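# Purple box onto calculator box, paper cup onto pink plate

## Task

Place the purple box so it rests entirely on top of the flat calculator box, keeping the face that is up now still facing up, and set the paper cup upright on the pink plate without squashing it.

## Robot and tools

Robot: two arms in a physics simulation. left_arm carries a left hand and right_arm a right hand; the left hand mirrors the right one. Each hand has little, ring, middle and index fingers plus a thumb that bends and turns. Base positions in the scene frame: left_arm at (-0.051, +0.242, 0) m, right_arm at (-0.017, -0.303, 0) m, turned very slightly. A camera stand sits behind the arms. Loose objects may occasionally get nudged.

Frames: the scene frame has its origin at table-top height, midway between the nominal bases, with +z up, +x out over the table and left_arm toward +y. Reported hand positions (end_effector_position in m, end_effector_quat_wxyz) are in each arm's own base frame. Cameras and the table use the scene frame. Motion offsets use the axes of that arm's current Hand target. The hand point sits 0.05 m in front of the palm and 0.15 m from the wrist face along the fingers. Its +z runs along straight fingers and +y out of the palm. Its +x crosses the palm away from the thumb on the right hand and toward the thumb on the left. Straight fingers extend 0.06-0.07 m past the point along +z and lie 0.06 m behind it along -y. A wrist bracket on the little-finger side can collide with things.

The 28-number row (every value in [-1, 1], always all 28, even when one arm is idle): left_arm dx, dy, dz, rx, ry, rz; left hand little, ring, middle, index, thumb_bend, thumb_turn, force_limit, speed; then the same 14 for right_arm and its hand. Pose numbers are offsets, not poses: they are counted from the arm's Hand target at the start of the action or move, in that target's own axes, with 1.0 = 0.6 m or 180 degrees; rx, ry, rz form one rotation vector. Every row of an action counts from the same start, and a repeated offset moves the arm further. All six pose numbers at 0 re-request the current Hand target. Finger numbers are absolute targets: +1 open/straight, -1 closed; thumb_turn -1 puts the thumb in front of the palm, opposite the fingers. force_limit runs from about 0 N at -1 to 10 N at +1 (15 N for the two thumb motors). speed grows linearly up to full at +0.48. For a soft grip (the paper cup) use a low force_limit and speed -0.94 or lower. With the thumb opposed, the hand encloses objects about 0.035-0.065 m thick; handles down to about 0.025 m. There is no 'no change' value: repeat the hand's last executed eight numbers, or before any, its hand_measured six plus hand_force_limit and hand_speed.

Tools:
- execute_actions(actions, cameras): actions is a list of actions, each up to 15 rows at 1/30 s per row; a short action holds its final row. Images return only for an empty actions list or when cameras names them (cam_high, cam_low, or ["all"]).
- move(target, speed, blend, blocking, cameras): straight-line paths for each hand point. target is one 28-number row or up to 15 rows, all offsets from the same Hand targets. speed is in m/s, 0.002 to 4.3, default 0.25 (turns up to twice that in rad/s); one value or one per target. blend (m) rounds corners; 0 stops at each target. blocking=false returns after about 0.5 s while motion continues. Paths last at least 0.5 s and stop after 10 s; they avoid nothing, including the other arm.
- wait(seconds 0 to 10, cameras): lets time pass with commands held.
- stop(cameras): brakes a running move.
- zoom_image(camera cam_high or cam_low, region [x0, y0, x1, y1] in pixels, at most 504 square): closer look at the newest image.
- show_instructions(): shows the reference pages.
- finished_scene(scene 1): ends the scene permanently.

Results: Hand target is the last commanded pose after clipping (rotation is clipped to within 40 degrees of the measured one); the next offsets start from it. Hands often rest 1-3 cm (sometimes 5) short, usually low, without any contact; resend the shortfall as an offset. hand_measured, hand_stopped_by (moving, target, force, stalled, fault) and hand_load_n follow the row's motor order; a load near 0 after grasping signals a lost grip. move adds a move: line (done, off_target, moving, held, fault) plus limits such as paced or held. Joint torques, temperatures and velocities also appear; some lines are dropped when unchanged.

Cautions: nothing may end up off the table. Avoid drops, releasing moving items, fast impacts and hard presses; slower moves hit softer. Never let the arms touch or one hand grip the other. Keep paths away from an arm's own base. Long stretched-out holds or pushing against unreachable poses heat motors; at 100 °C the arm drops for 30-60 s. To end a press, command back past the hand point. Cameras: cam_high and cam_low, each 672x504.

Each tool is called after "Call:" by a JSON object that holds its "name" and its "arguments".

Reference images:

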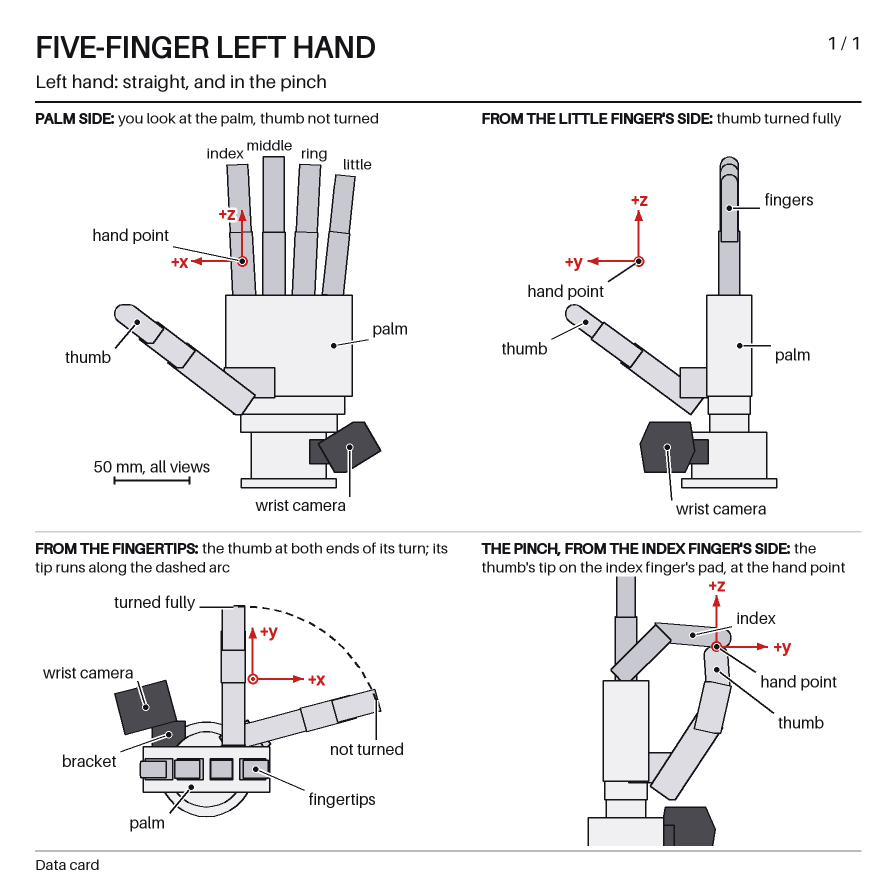

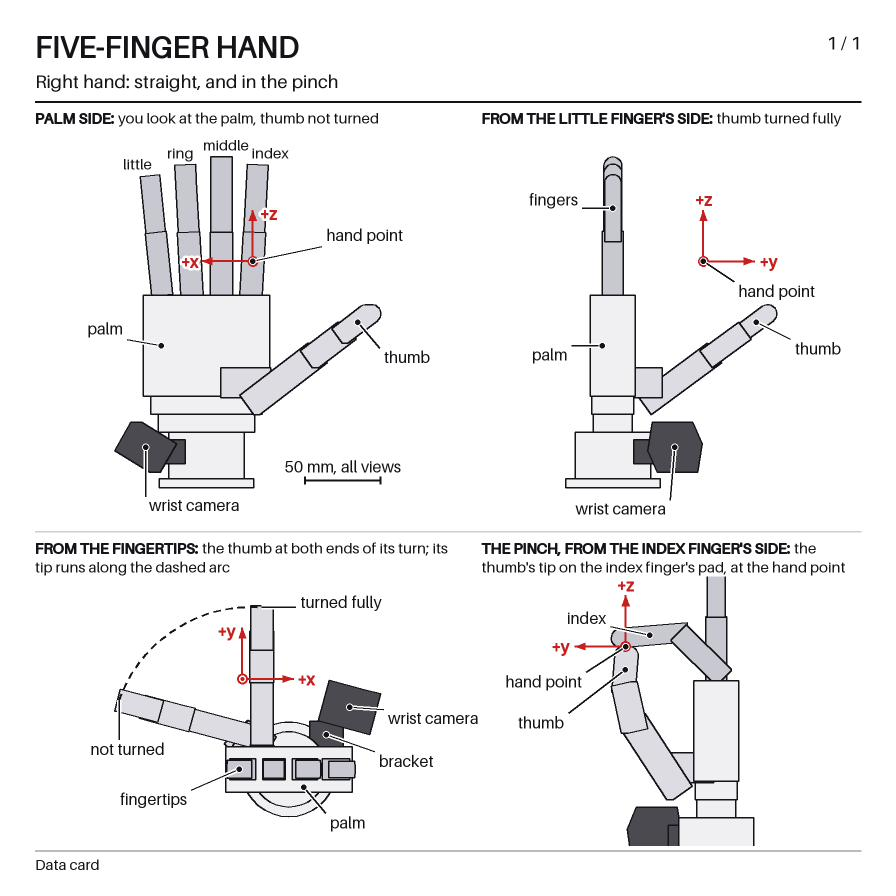

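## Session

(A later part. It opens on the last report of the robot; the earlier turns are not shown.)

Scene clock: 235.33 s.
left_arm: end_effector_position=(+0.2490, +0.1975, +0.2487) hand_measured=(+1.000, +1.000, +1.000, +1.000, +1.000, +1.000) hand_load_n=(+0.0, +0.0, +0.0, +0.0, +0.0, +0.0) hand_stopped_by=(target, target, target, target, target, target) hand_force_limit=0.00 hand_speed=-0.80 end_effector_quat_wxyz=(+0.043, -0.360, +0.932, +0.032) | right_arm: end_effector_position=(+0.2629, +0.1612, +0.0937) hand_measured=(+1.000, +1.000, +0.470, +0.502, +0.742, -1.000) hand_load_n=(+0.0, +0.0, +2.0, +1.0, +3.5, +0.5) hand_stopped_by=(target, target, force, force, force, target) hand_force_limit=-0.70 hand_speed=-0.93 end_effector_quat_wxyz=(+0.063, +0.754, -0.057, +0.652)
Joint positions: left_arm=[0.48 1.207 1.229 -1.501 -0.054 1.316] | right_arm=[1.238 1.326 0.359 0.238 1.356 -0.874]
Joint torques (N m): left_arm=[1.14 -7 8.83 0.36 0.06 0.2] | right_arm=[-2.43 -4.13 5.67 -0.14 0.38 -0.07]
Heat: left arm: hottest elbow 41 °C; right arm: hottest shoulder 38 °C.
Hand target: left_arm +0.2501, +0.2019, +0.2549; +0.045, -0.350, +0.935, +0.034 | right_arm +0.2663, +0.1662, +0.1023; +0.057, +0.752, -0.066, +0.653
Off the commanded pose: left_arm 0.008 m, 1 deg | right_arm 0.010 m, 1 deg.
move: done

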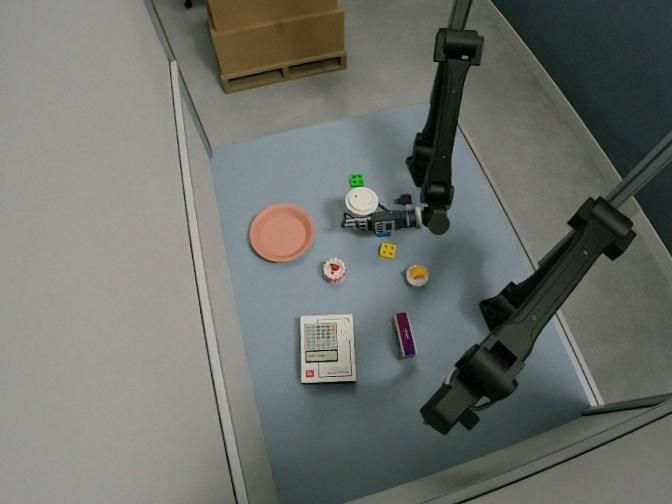

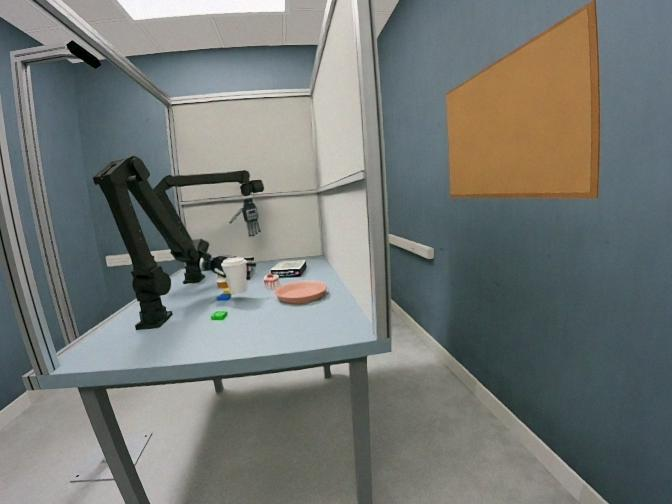

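Call:
{"name": "move", "arguments": {"target": [[0,0,0,0,0,0, 1,1,1,1,1,1,0,-0.8, 0.0627,0,-0.0088,0,0,0, 1,1,-0.2,-0.2,0.0,-1,-0.7,-0.93],[0,0,0,0,0,0, 1,1,1,1,1,1,0,-0.8, 0.1165,-0.0285,0.3737,-0.1375,0,0.0193, 1,1,-0.2,-0.2,0.0,-1,-0.7,-0.93]], "speed": 0.1, "blend": [0.02, 0], "cameras": ["all"]}}

Call:
{"name": "zoom_image", "arguments": {"camera": "cam_high", "region": [230, 160, 370, 300]}}

Call:
{"name": "zoom_image", "arguments": {"camera": "cam_low", "region": [220, 220, 350, 320]}}

Scene clock: 263.63 s.
left_arm: end_effector_position=(+0.2490, +0.1975, +0.2487) hand_measured=(+1.000, +1.000, +1.000, +1.000, +1.000, +1.000) hand_load_n=(+0.0, +0.0, +0.0, +0.0, +0.0, +0.0) hand_stopped_by=(target, target, target, target, target, target) hand_force_limit=0.00 hand_speed=-0.80 end_effector_quat_wxyz=(+0.043, -0.360, +0.932, +0.032) | right_arm: end_effector_position=(+0.4845, +0.1383, +0.1293) hand_measured=(+1.000, +1.000, +0.470, +0.502, +0.742, -1.000) hand_load_n=(+0.0, +0.0, +1.5, +1.0, +3.5, +1.0) hand_stopped_by=(target, target, force, force, force, target) hand_force_limit=-0.70 hand_speed=-0.93 end_effector_quat_wxyz=(+0.192, +0.725, -0.222, +0.623)
Joint positions: left_arm=[0.48 1.207 1.229 -1.501 -0.054 1.316] | right_arm=[0.68 1.694 0.891 0.324 1.241 -1.114]
Joint torques (N m): left_arm=[1.08 -7 8.83 0.36 0.06 0.19] | right_arm=[-2.26 -7.88 8.57 0.16 0.62 -0.26]
Heat: left arm: hottest elbow 41 °C; right arm: hottest shoulder 38 °C.
Hand target: left_arm +0.2501, +0.2019, +0.2549; +0.045, -0.350, +0.935, +0.034 | right_arm +0.4976, +0.1426, +0.1400; +0.197, +0.720, -0.227, +0.625
Off the commanded pose: left_arm 0.008 m, 1 deg | right_arm 0.017 m, 1 deg.
move: off_target (right_arm); blend cut to 0.019 m at target 1

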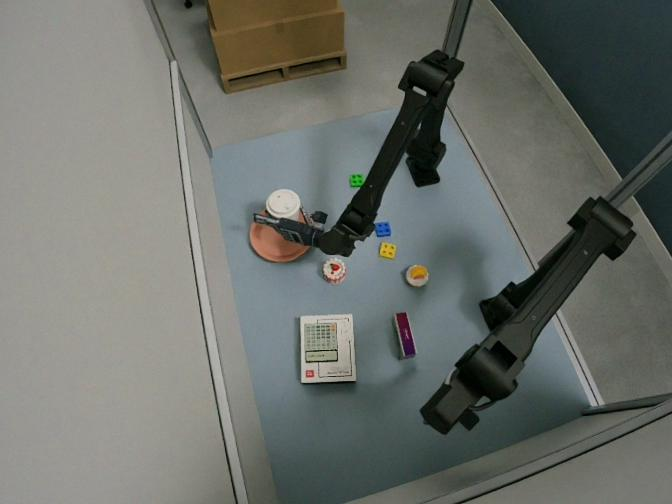

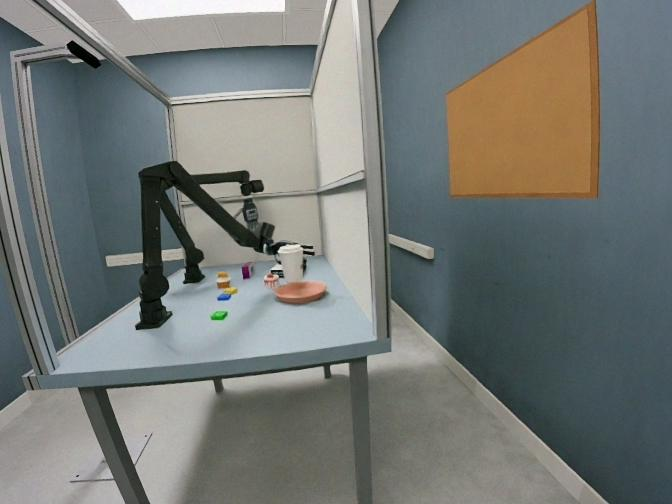

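Scaled by 3.600.

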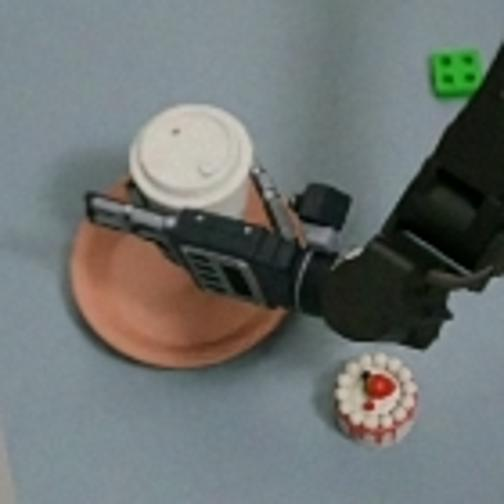

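Scaled by 3.877.

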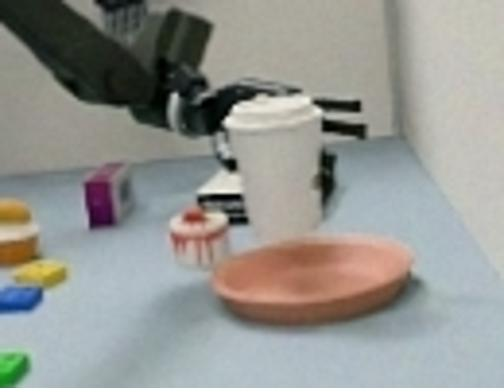

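Call:
{"name": "move", "arguments": {"target": [[0,0,0,0,0,0, 1,1,1,1,1,1,0,-0.8, 0.0053,-0.013,0.0375,0,0,0, 1,1,-0.2,-0.2,0.0,-1,-0.7,-0.93],[0,0,0,0,0,0, 1,1,1,1,1,1,0,-0.8, -0.0887,-0.013,0.0507,0,0,0, 1,1,-0.2,-0.2,0.0,-1,-0.7,-0.93]], "speed": 0.08, "blend": [0.01, 0], "cameras": ["all"]}}

Call:
{"name": "zoom_image", "arguments": {"camera": "cam_high", "region": [230, 160, 370, 300]}}

Call:
{"name": "zoom_image", "arguments": {"camera": "cam_low", "region": [220, 220, 350, 320]}}

Scene clock: 273.13 s.
left_arm: end_effector_position=(+0.2490, +0.1975, +0.2487) hand_measured=(+1.000, +1.000, +1.000, +1.000, +1.000, +1.000) hand_load_n=(+0.0, +0.5, +0.0, +0.0, +0.0, +0.0) hand_stopped_by=(target, target, target, target, target, target) hand_force_limit=0.00 hand_speed=-0.80 end_effector_quat_wxyz=(+0.043, -0.360, +0.932, +0.032) | right_arm: end_effector_position=(+0.5091, +0.1334, +0.0769) hand_measured=(+1.000, +1.000, +0.470, +0.502, +0.742, -1.000) hand_load_n=(+0.0, +0.0, +2.0, +1.0, +3.5, +1.0) hand_stopped_by=(target, target, force, force, force, target) hand_force_limit=-0.70 hand_speed=-0.93 end_effector_quat_wxyz=(+0.203, +0.728, -0.219, +0.617)
Joint positions: left_arm=[0.48 1.207 1.229 -1.501 -0.054 1.316] | right_arm=[0.641 1.851 0.924 0.459 1.216 -1.153]
Joint torques (N m): left_arm=[1.08 -6.95 8.83 0.36 0.06 0.19] | right_arm=[-2.43 -9.41 6.37 2.09 0.21 -0.29]
Heat: left arm: hottest elbow 42 °C; right arm: hottest elbow 39 °C.
Hand target: left_arm +0.2501, +0.2019, +0.2549; +0.045, -0.350, +0.935, +0.034 | right_arm +0.5206, +0.1360, +0.0831; +0.197, +0.720, -0.227, +0.625
Off the commanded pose: left_arm 0.008 m, 1 deg | right_arm 0.013 m, 2 deg.
move: off_target (right_arm)

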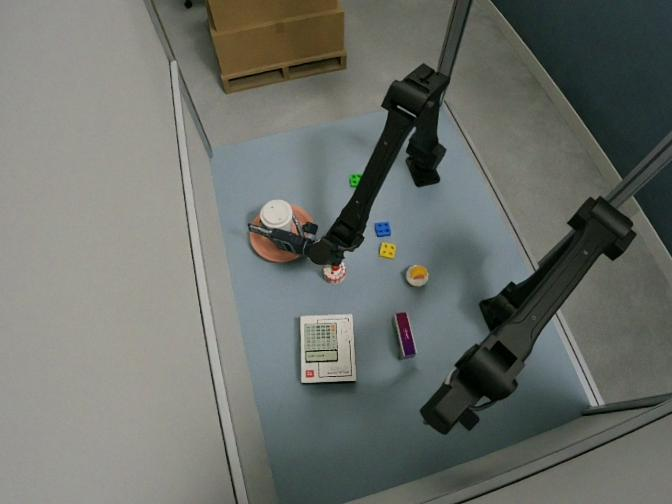

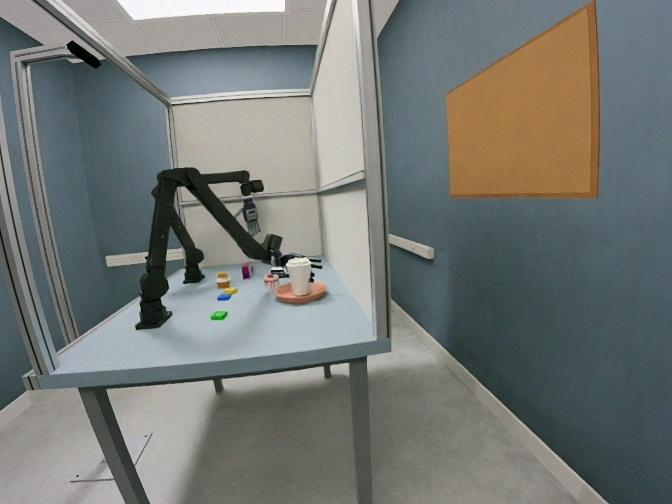

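Scaled by 3.600.

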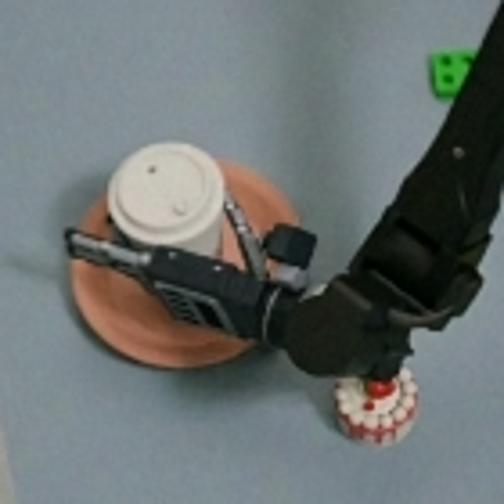

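Scaled by 3.877.

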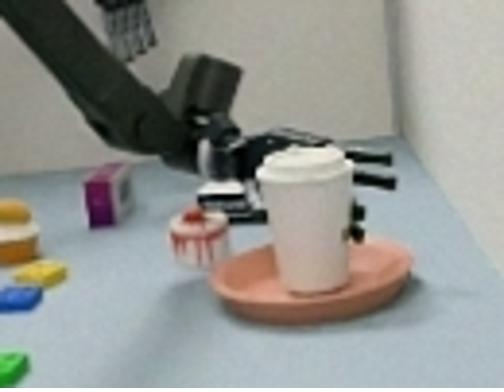

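Call:
{"name": "move", "arguments": {"target": [0,0,0,0,0,0, 1,1,1,1,1,1,0,-0.8, -0.0165,0,0.0023,0,0,0, 1,1,-0.2,-0.2,0.0,-1,-0.7,-0.93], "speed": 0.04, "cameras": ["all"]}}

Call:
{"name": "zoom_image", "arguments": {"camera": "cam_low", "region": [260, 240, 340, 310]}}

Scene clock: 277.30 s.
left_arm: end_effector_position=(+0.2490, +0.1975, +0.2487) hand_measured=(+1.000, +1.000, +1.000, +1.000, +1.000, +1.000) hand_load_n=(+0.0, +0.0, +0.0, +0.0, +0.0, +0.0) hand_stopped_by=(target, target, target, target, target, target) hand_force_limit=0.00 hand_speed=-0.80 end_effector_quat_wxyz=(+0.043, -0.360, +0.932, +0.032) | right_arm: end_effector_position=(+0.5101, +0.1341, +0.0687) hand_measured=(+1.000, +1.000, +0.470, +0.502, +0.742, -1.000) hand_load_n=(+0.0, +0.0, +1.5, +1.0, +3.5, +1.0) hand_stopped_by=(target, target, force, force, force, target) hand_force_limit=-0.70 hand_speed=-0.93 end_effector_quat_wxyz=(+0.202, +0.727, -0.221, +0.618)
Joint positions: left_arm=[0.48 1.207 1.229 -1.501 -0.054 1.316] | right_arm=[0.641 1.873 0.924 0.485 1.216 -1.153]
Joint torques (N m): left_arm=[1.08 -6.95 8.83 0.35 0.06 0.19] | right_arm=[-2.26 -9.47 6.04 2.07 0.18 -0.32]
Heat: left arm: hottest elbow 42 °C; right arm: hottest elbow 39 °C.
Hand target: left_arm +0.2501, +0.2019, +0.2549; +0.045, -0.350, +0.935, +0.034 | right_arm +0.5206, +0.1360, +0.0731; +0.197, +0.720, -0.227, +0.625
Off the commanded pose: left_arm 0.008 m, 1 deg | right_arm 0.012 m, 2 deg.
move: off_target (right_arm)

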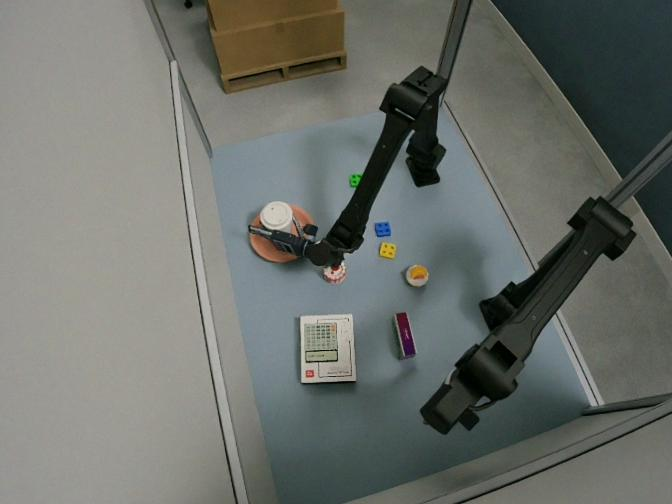

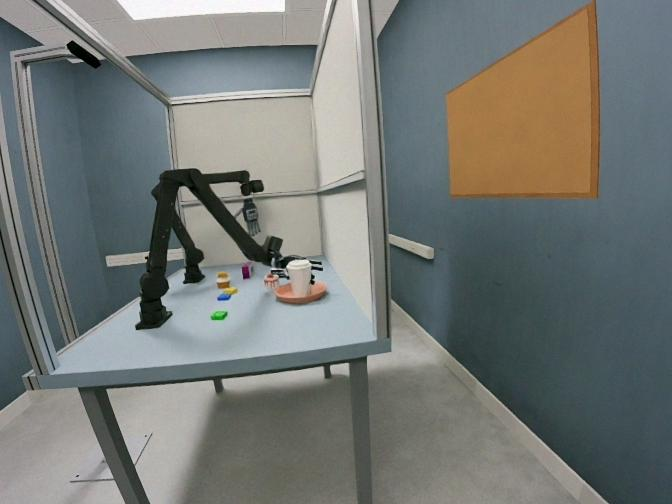

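Scaled by 6.300.

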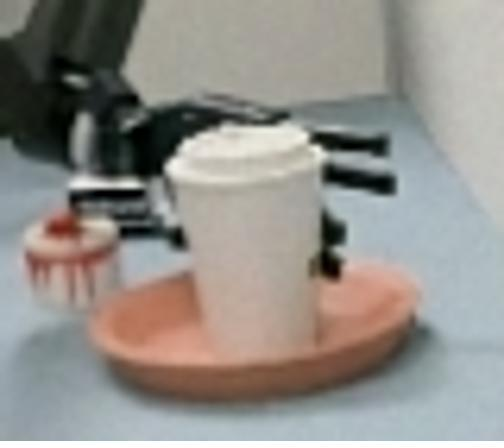

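Call:
{"name": "move", "arguments": {"target": [0,0,0,0,0,0, 1,1,1,1,1,1,0,-0.8, -0.0099,0,0.0014,0,0,0, 1,1,-0.2,-0.2,0.0,-1,-0.7,-0.93], "speed": 0.03, "cameras": ["cam_low"]}}

Call:
{"name": "zoom_image", "arguments": {"camera": "cam_low", "region": [260, 240, 340, 310]}}

Scene clock: 280.10 s.
left_arm: end_effector_position=(+0.2490, +0.1975, +0.2487) hand_measured=(+1.000, +1.000, +1.000, +1.000, +1.000, +1.000) hand_load_n=(+0.0, +0.0, +0.0, +0.0, +0.0, +0.0) hand_stopped_by=(target, target, target, target, target, target) hand_force_limit=0.00 hand_speed=-0.80 end_effector_quat_wxyz=(+0.043, -0.360, +0.932, +0.032) | right_arm: end_effector_position=(+0.5109, +0.1345, +0.0670) hand_measured=(+1.000, +1.000, +0.470, +0.502, +0.742, -1.000) hand_load_n=(+0.0, +0.0, +1.5, +1.0, +3.5, +0.0) hand_stopped_by=(target, target, force, force, force, target) hand_force_limit=-0.70 hand_speed=-0.93 end_effector_quat_wxyz=(+0.202, +0.727, -0.220, +0.619)
Joint positions: left_arm=[0.48 1.207 1.229 -1.501 -0.054 1.316] | right_arm=[0.641 1.88 0.924 0.502 1.216 -1.162]
Joint torques (N m): left_arm=[1.14 -7 8.81 0.35 0.06 0.19] | right_arm=[-2.55 -8.94 5.96 1.99 0.18 -0.23]
Heat: left arm: hottest elbow 42 °C; right arm: hottest shoulder 39 °C.
Hand target: left_arm +0.2501, +0.2019, +0.2549; +0.045, -0.350, +0.935, +0.034 | right_arm +0.5206, +0.1360, +0.0671; +0.197, +0.720, -0.227, +0.625
Off the commanded pose: left_arm 0.008 m, 1 deg | right_arm 0.010 m, 1 deg.
move: done
Images, in order (width x height): cam_low 672x504.

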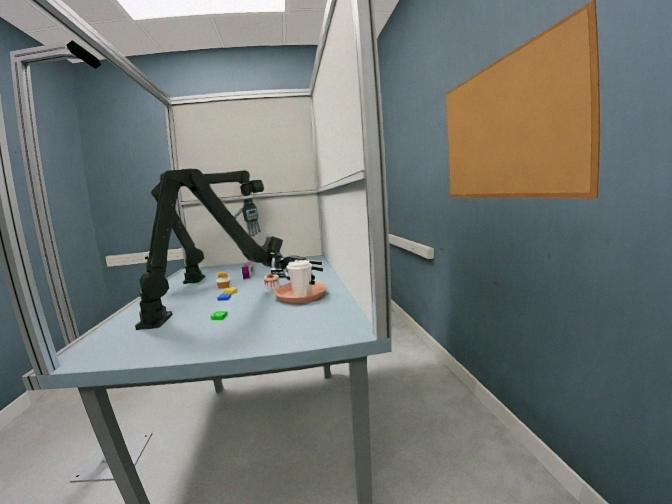

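Scaled by 6.300.

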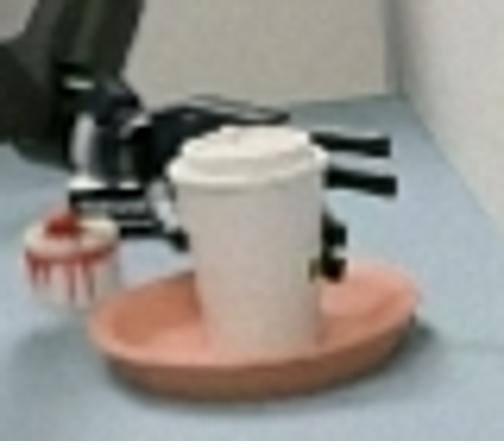

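Call:
{"name": "execute_actions", "arguments": {"actions": [[[0,0,0,0,0,0, 1,1,1,1,1,1,0,-0.8, 0,0,0,0,0,0, 1,1,1,1,1,-1,-0.7,-0.8]]]}}

Call:
{"name": "wait", "arguments": {"seconds": 1, "cameras": ["all"]}}

Call:
{"name": "zoom_image", "arguments": {"camera": "cam_high", "region": [230, 160, 370, 300]}}

Call:
{"name": "zoom_image", "arguments": {"camera": "cam_low", "region": [260, 240, 340, 310]}}

Scene clock: 284.87 s.
left_arm: end_effector_position=(+0.2490, +0.1975, +0.2487) hand_measured=(+1.000, +1.000, +1.000, +1.000, +1.000, +1.000) hand_load_n=(+0.0, +0.0, +0.0, +0.0, +0.0, +0.0) hand_stopped_by=(target, target, target, target, target, target) hand_force_limit=0.00 hand_speed=-0.80 end_effector_quat_wxyz=(+0.043, -0.360, +0.932, +0.032) | right_arm: end_effector_position=(+0.5106, +0.1343, +0.0644) hand_measured=(+1.000, +1.000, +1.000, +1.000, +1.000, -1.000) hand_load_n=(+0.0, +0.0, +0.0, +0.0, +0.0, +0.0) hand_stopped_by=(target, target, target, target, target, target) hand_force_limit=-0.70 hand_speed=-0.80 end_effector_quat_wxyz=(+0.203, +0.727, -0.219, +0.618)
Joint positions: left_arm=[0.48 1.207 1.229 -1.501 -0.054 1.316] | right_arm=[0.641 1.885 0.924 0.502 1.216 -1.161]
Joint torques (N m): left_arm=[1.08 -7 8.83 0.35 0.06 0.19] | right_arm=[-2.43 -9.76 5.91 1.98 0.18 -0.23]
Heat: left arm: hottest elbow 42 °C; right arm: hottest shoulder 38 °C.
Hand target: left_arm +0.2501, +0.2019, +0.2549; +0.045, -0.350, +0.935, +0.034 | right_arm +0.5206, +0.1360, +0.0672; +0.197, +0.720, -0.227, +0.625
Off the commanded pose: left_arm 0.008 m, 1 deg | right_arm 0.010 m, 2 deg.

Scene clock: 285.87 s.
left_arm: end_effector_position=(+0.2490, +0.1975, +0.2487) hand_measured=(+1.000, +1.000, +1.000, +1.000, +1.000, +1.000) hand_load_n=(+0.0, +0.0, +0.0, +0.0, +0.0, -0.5) hand_stopped_by=(target, target, target, target, target, target) hand_force_limit=0.00 hand_speed=-0.80 end_effector_quat_wxyz=(+0.043, -0.360, +0.932, +0.032) | right_arm: end_effector_position=(+0.5106, +0.1343, +0.0644) hand_measured=(+1.000, +1.000, +1.000, +1.000, +1.000, -1.000) hand_load_n=(+0.0, +0.0, +0.0, +0.0, +0.0, +0.0) hand_stopped_by=(target, target, target, target, target, target) hand_force_limit=-0.70 hand_speed=-0.80 end_effector_quat_wxyz=(+0.203, +0.727, -0.219, +0.618)
Joint positions: left_arm=[0.48 1.207 1.229 -1.501 -0.054 1.316] | right_arm=[0.641 1.885 0.924 0.502 1.216 -1.161]
Joint torques (N m): left_arm=[1.08 -6.95 8.83 0.35 0.06 0.19] | right_arm=[-2.37 -9.64 5.89 2.09 0.21 -0.24]
Heat: left arm: hottest elbow 42 °C; right arm: hottest shoulder 38 °C.
Hand target: left_arm +0.2501, +0.2019, +0.2549; +0.045, -0.350, +0.935, +0.034 | right_arm +0.5206, +0.1360, +0.0672; +0.197, +0.720, -0.227, +0.625
Off the commanded pose: left_arm 0.008 m, 1 deg | right_arm 0.010 m, 2 deg.
wait: 1.00 s; at rest by 0.17 s

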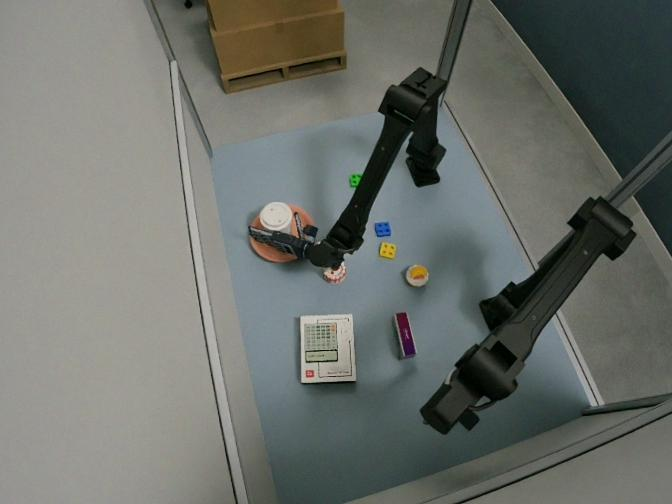

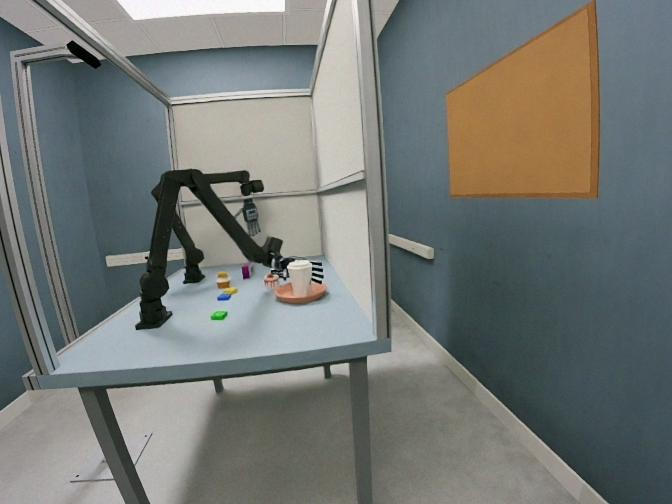

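Scaled by 3.600.

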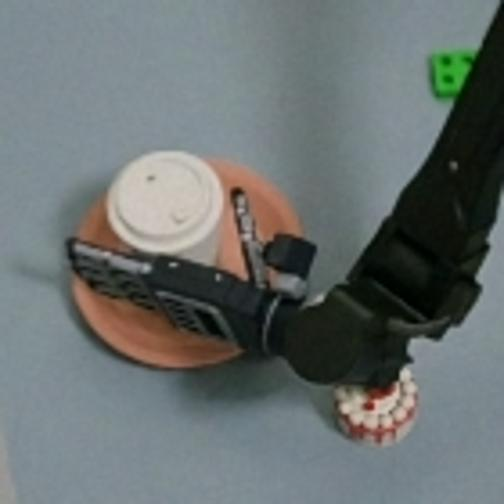

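Scaled by 6.300.

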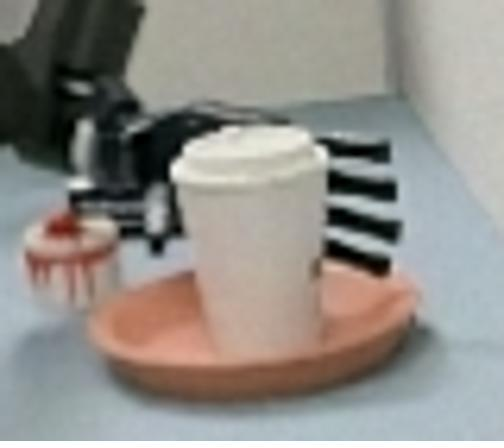

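Call:
{"name": "move", "arguments": {"target": [[0,0,0,0,0,0, 1,1,1,1,1,1,0,-0.8, 0,-0.02,-0.0333,0,0,0, 1,1,1,1,1,-1,-0.7,-0.8],[0,0,0,0,0,0, 1,1,1,1,1,1,0,-0.8, 0.033,-0.05,-0.105,0,0,0, 1,1,1,1,1,-1,-0.7,-0.8],[0,0,0,0,0,0, 1,1,1,1,1,1,0,-0.8, 0.2477,-0.05,-0.135,0,0,0, 1,1,1,1,1,-1,-0.7,-0.8]], "speed": [0.05, 0.08, 0.15], "blend": [0.005, 0.01, 0], "cameras": ["all"]}}

Call:
{"name": "zoom_image", "arguments": {"camera": "cam_low", "region": [220, 210, 340, 310]}}

Scene clock: 294.93 s.
left_arm: end_effector_position=(+0.2490, +0.1975, +0.2487) hand_measured=(+1.000, +1.000, +1.000, +1.000, +1.000, +1.000) hand_load_n=(+0.0, +0.0, +0.0, +0.0, +0.0, +0.0) hand_stopped_by=(target, target, target, target, target, target) hand_force_limit=0.00 hand_speed=-0.80 end_effector_quat_wxyz=(+0.043, -0.360, +0.932, +0.032) | right_arm: end_effector_position=(+0.4803, +0.1816, +0.1976) hand_measured=(+1.000, +1.000, +1.000, +1.000, +1.000, -1.000) hand_load_n=(+0.0, +0.0, +0.0, +0.0, +0.0, +0.0) hand_stopped_by=(target, target, target, target, target, target) hand_force_limit=-0.70 hand_speed=-0.80 end_effector_quat_wxyz=(+0.219, +0.732, -0.206, +0.612)
Joint positions: left_arm=[0.48 1.207 1.229 -1.501 -0.054 1.316] | right_arm=[0.755 1.643 1.083 -0.115 1.319 -0.981]
Joint torques (N m): left_arm=[1.08 -7 8.83 0.35 0.06 0.19] | right_arm=[-1.03 -10.87 10.03 -0.01 0.68 0.09]
Heat: left arm: hottest elbow 42 °C; right arm: hottest shoulder 39 °C.
Hand target: left_arm +0.2501, +0.2019, +0.2549; +0.045, -0.350, +0.935, +0.034 | right_arm +0.4892, +0.1945, +0.2256; +0.197, +0.720, -0.227, +0.625
Off the commanded pose: left_arm 0.008 m, 1 deg | right_arm 0.032 m, 4 deg.
move: off_target (right_arm)

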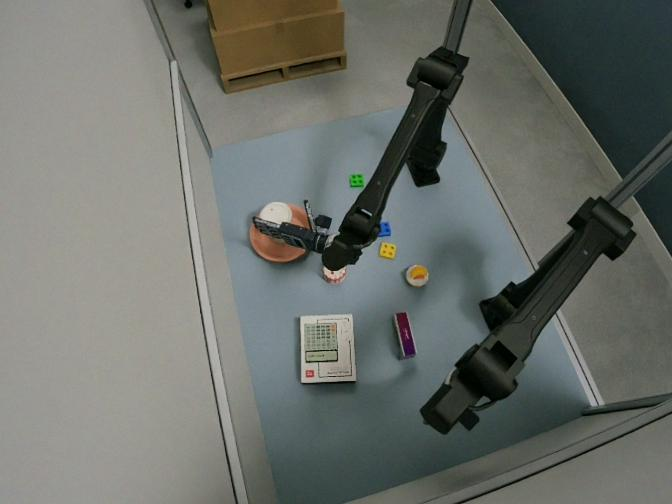

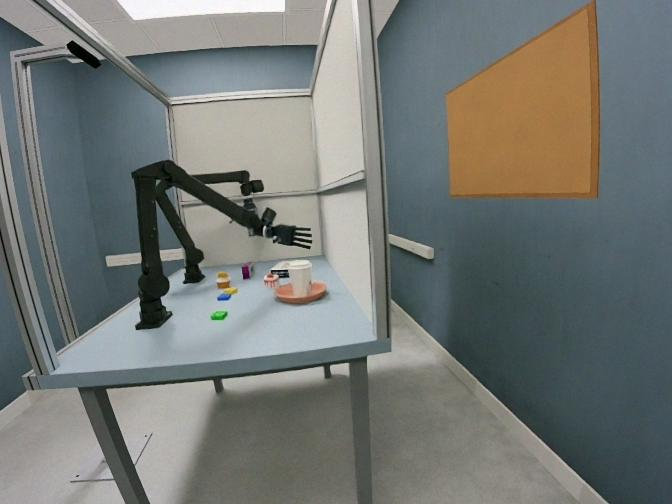

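Scaled by 4.200.

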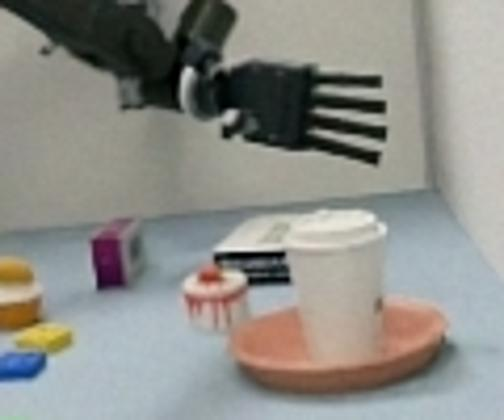

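Call:
{"name": "move", "arguments": {"target": [[0,0,0,0,0,0, 1,1,1,1,1,1,0,-0.8, 0.059,0.2618,-0.109,-0.055,0,0.0078, 1,1,1,1,1,-1,-0.7,-0.8],[0,0,0,0,0,0, 1,1,1,1,1,1,0,-0.8, 0.0872,0.731,0.0895,-0.3573,0,0.0505, 1,1,1,1,1,-1,-0.7,-0.8]], "speed": 0.25, "blend": [0.03, 0], "cameras": ["all"]}}

Call:
{"name": "zoom_image", "arguments": {"camera": "cam_high", "region": [340, 280, 440, 380]}}

Call:
{"name": "zoom_image", "arguments": {"camera": "cam_low", "region": [230, 240, 330, 310]}}

Call:
{"name": "zoom_image", "arguments": {"camera": "cam_high", "region": [280, 290, 380, 390]}}

Scene clock: 303.97 s.
left_arm: end_effector_position=(+0.2490, +0.1975, +0.2487) hand_measured=(+1.000, +1.000, +1.000, +1.000, +1.000, +1.000) hand_load_n=(+0.0, +0.0, +0.0, +0.0, +0.0, +0.0) hand_stopped_by=(target, target, target, target, target, target) hand_force_limit=0.00 hand_speed=-0.80 end_effector_quat_wxyz=(+0.043, -0.360, +0.932, +0.032) | right_arm: end_effector_position=(+0.2735, -0.1971, +0.2556) hand_measured=(+1.000, +1.000, +1.000, +1.000, +1.000, -1.000) hand_load_n=(+0.0, +0.0, +0.0, +0.0, +0.0, +0.0) hand_stopped_by=(target, target, target, target, target, target) hand_force_limit=-0.70 hand_speed=-0.80 end_effector_quat_wxyz=(+0.501, +0.513, -0.496, +0.489)
Joint positions: left_arm=[0.48 1.207 1.229 -1.501 -0.054 1.316] | right_arm=[-0.008 1.194 0.772 -0.583 1.547 -0.594]
Joint torques (N m): left_arm=[1.08 -6.95 8.83 0.36 0.06 0.19] | right_arm=[-2.2 -2.9 10.13 -0.42 0.47 0.09]
Heat: left arm: hottest elbow 42 °C; right arm: hottest elbow 40 °C.
Hand target: left_arm +0.2501, +0.2019, +0.2549; +0.045, -0.350, +0.935, +0.034 | right_arm +0.2870, -0.1992, +0.2698; +0.502, +0.486, -0.578, +0.421
Off the commanded pose: left_arm 0.008 m, 1 deg | right_arm 0.020 m, 13 deg.
move: off_target (right_arm)

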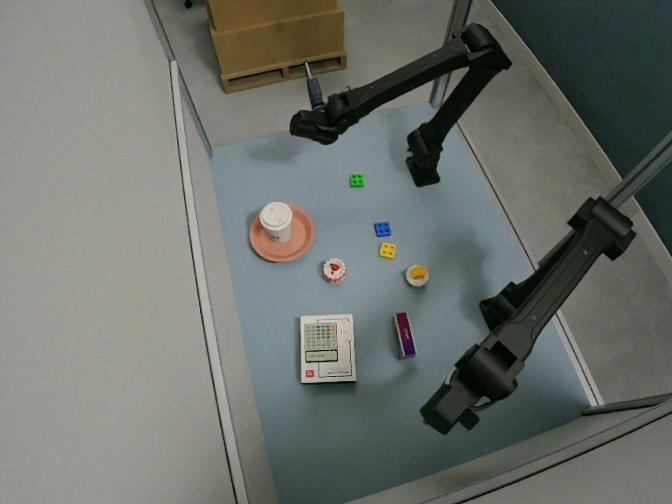

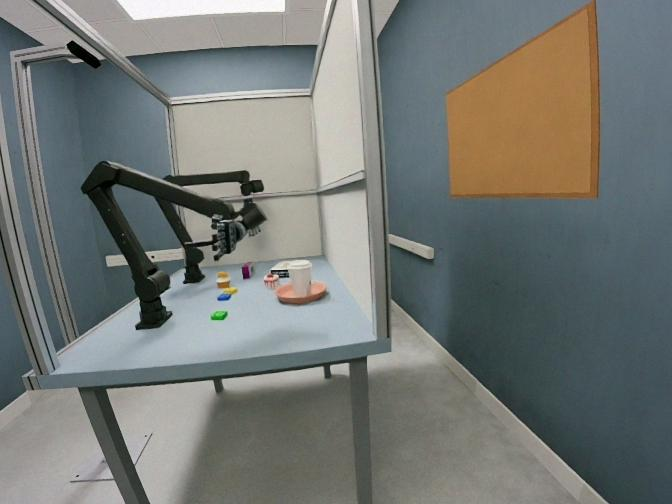

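Scaled by 5.040.

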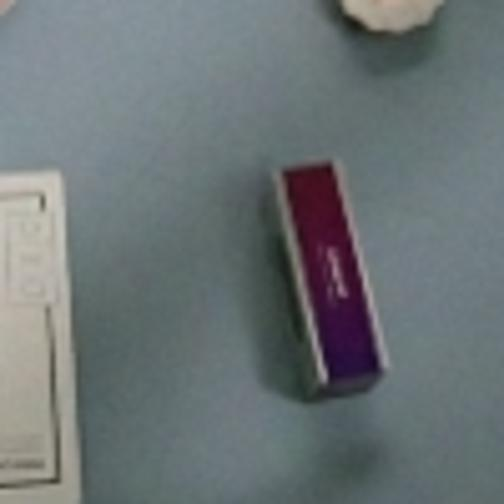

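Scaled by 5.040.

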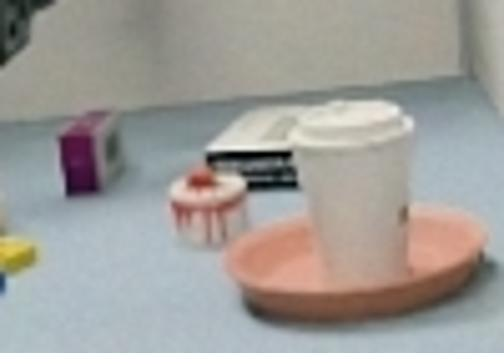

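Scaled by 5.040.

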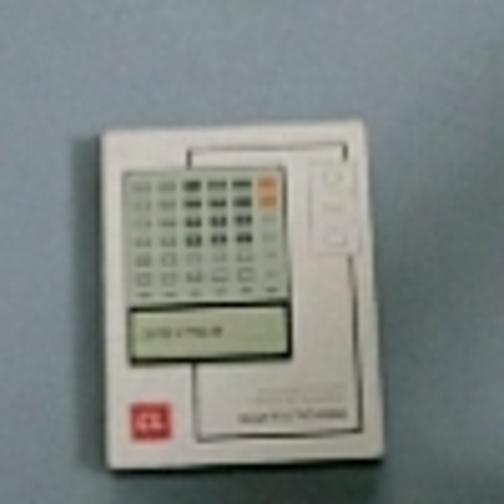

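Call:
{"name": "move", "arguments": {"target": [0.2088,-0.336,0.025,0.2258,-0.0502,-0.2293, 1,1,1,1,1,-1,-0.7,0.2, 0,0,0,0,0,0, 1,1,1,1,1,-1,-0.7,-0.8], "speed": 0.2, "cameras": ["all"]}}

Call:
{"name": "zoom_image", "arguments": {"camera": "cam_high", "region": [320, 240, 500, 380]}}

Call:
{"name": "zoom_image", "arguments": {"camera": "cam_low", "region": [190, 200, 320, 300]}}

Scene clock: 360.43 s.
left_arm: end_effector_position=(+0.2872, -0.0262, +0.2219) hand_measured=(+1.000, +1.000, +1.000, +1.000, +1.000, -1.000) hand_load_n=(+0.0, +0.0, +0.0, +0.0, +0.0, +0.0) hand_stopped_by=(target, target, target, target, target, target) hand_force_limit=-0.70 hand_speed=0.20 end_effector_quat_wxyz=(+0.238, -0.606, +0.710, -0.268) | right_arm: end_effector_position=(+0.2775, -0.1963, +0.2584) hand_measured=(+1.000, +1.000, +1.000, +1.000, +1.000, -1.000) hand_load_n=(+0.0, +0.0, +0.0, +0.0, +0.0, +0.5) hand_stopped_by=(target, target, target, target, target, target) hand_force_limit=-0.70 hand_speed=-0.80 end_effector_quat_wxyz=(+0.490, +0.510, -0.566, +0.423)
Joint positions: left_arm=[0.073 0.708 0.798 -0.938 0.14 0.178] | right_arm=[-0.05 1.422 1.078 -1.657 1.392 0.416]
Joint torques (N m): left_arm=[0.03 -2.37 7.31 2.95 -0.01 -0.24] | right_arm=[-2.78 -4.95 9.13 -1.63 0.49 0.11]
Heat: left arm: hottest elbow 42 °C; right arm: hottest elbow 44 °C.
Hand target: left_arm +0.2897, -0.0300, +0.2201; +0.240, -0.610, +0.702, -0.277 | right_arm +0.2869, -0.1993, +0.2699; +0.502, +0.485, -0.578, +0.421
Off the commanded pose: left_arm 0.005 m, 1 deg | right_arm 0.015 m, 3 deg.
joint sent to its limit (right arm) — joint 4 (wrist pitch), lower limit. The joint targets are off in orientation, not in position.
move: off_target (right_arm)

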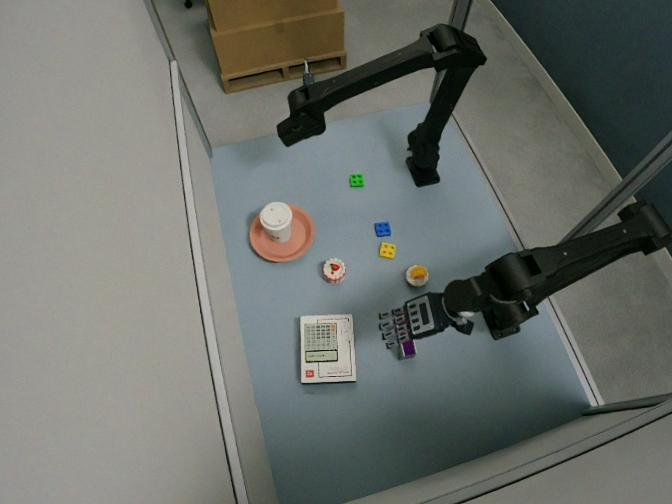

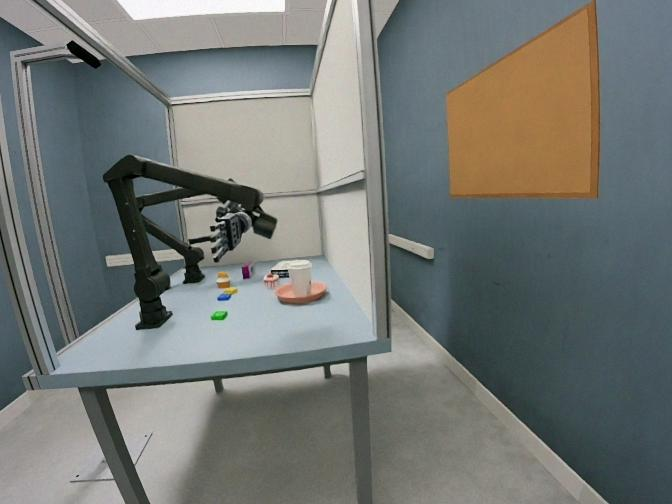

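Scaled by 2.800.

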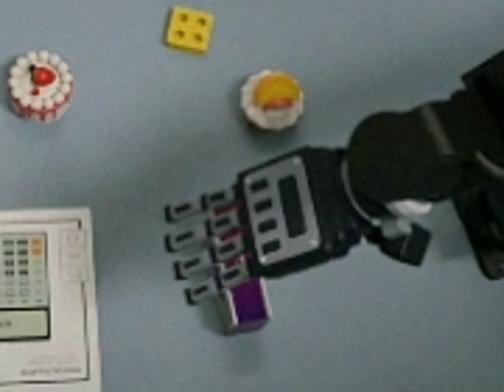

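Scaled by 3.877.

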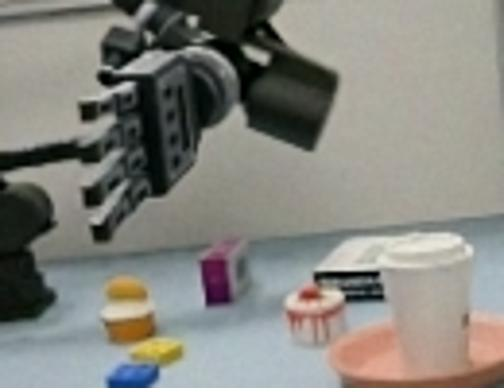

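Call:
{"name": "move", "arguments": {"target": [[-0.0027,0.0559,0.0618,0,0,0, 1,1,1,1,1,-1,-0.7,0.2, -0.1188,0.1398,0.123,0.0136,-0.2397,-0.0429, 1,1,1,1,1,-1,-0.7,-0.8],[-0.0053,0.1118,0.1237,0,0,0, 1,1,1,1,1,-1,-0.7,0.2, -0.1088,0.2615,0.1095,0.0272,-0.4793,-0.0857, 1,1,1,1,1,-1,-0.7,-0.8]], "speed": 0.2, "blend": [0.02, 0], "cameras": ["all"]}}

Call:
{"name": "zoom_image", "arguments": {"camera": "cam_high", "region": [360, 280, 460, 380]}}

Call:
{"name": "zoom_image", "arguments": {"camera": "cam_low", "region": [200, 220, 300, 300]}}

Scene clock: 387.40 s.
left_arm: end_effector_position=(+0.2898, -0.0266, +0.1262) hand_measured=(+1.000, +1.000, +1.000, +1.000, +1.000, -1.000) hand_load_n=(+0.0, +0.0, +0.0, +0.0, +0.0, +0.0) hand_stopped_by=(target, target, target, target, target, target) hand_force_limit=-0.70 hand_speed=0.20 end_effector_quat_wxyz=(+0.243, -0.603, +0.709, -0.273) | right_arm: end_effector_position=(+0.1176, -0.2150, +0.1813) hand_measured=(+1.000, +1.000, +1.000, +1.000, +1.000, -1.000) hand_load_n=(+0.0, +0.0, +0.0, +0.0, +0.0, +0.0) hand_stopped_by=(target, target, target, target, target, target) hand_force_limit=-0.70 hand_speed=-0.80 end_effector_quat_wxyz=(+0.001, +0.723, -0.687, -0.074)
Joint positions: left_arm=[0.073 0.719 0.545 -0.659 0.143 0.178] | right_arm=[-0.917 1.246 1.051 -1.522 0.026 -0.966]
Joint torques (N m): left_arm=[1.08 -1.26 7.27 2.99 0.21 -0.15] | right_arm=[-2.61 -3.31 9.74 -1.28 -0.12 -0.24]
Motor temperatures (°C): left_arm=[31 32 42 32 28 28] | right_arm=[32 38 46 30 29 26]
Heat: left arm: hottest elbow 42 °C; right arm: hottest elbow 46 °C.
Hand target: left_arm +0.2917, -0.0271, +0.1202; +0.240, -0.610, +0.702, -0.277 | right_arm +0.1228, -0.2271, +0.1961; +0.001, +0.727, -0.684, -0.066
Off the commanded pose: left_arm 0.006 m, 1 deg | right_arm 0.020 m, 1 deg.
move: off_target (right_arm)

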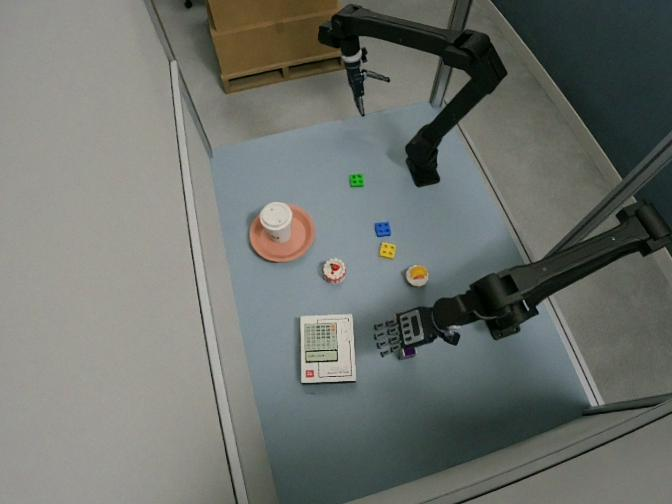

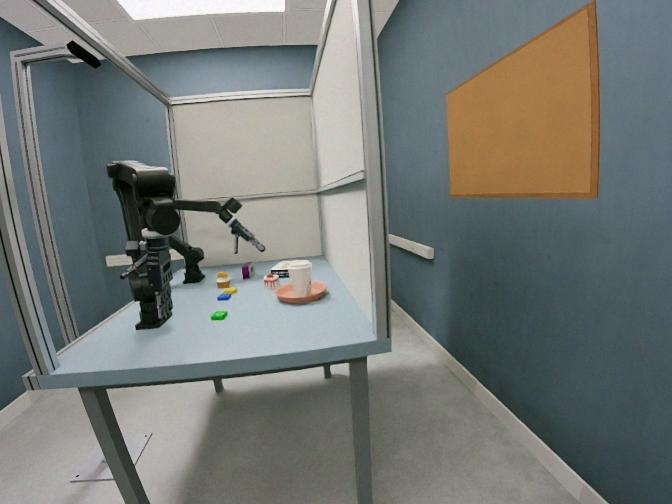

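Scaled by 5.040.

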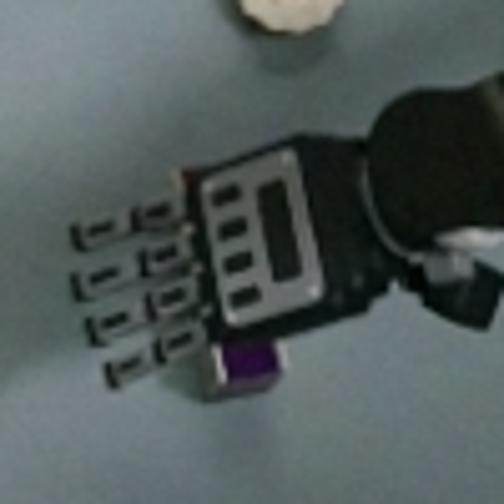

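Scaled by 5.040.

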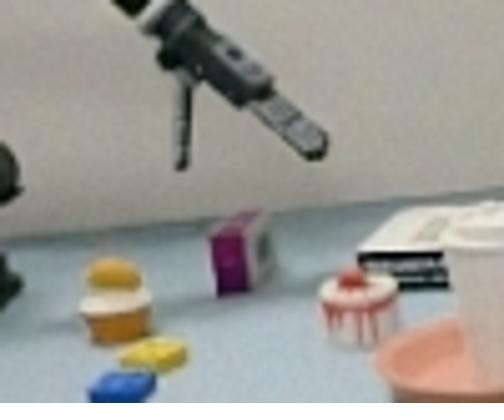

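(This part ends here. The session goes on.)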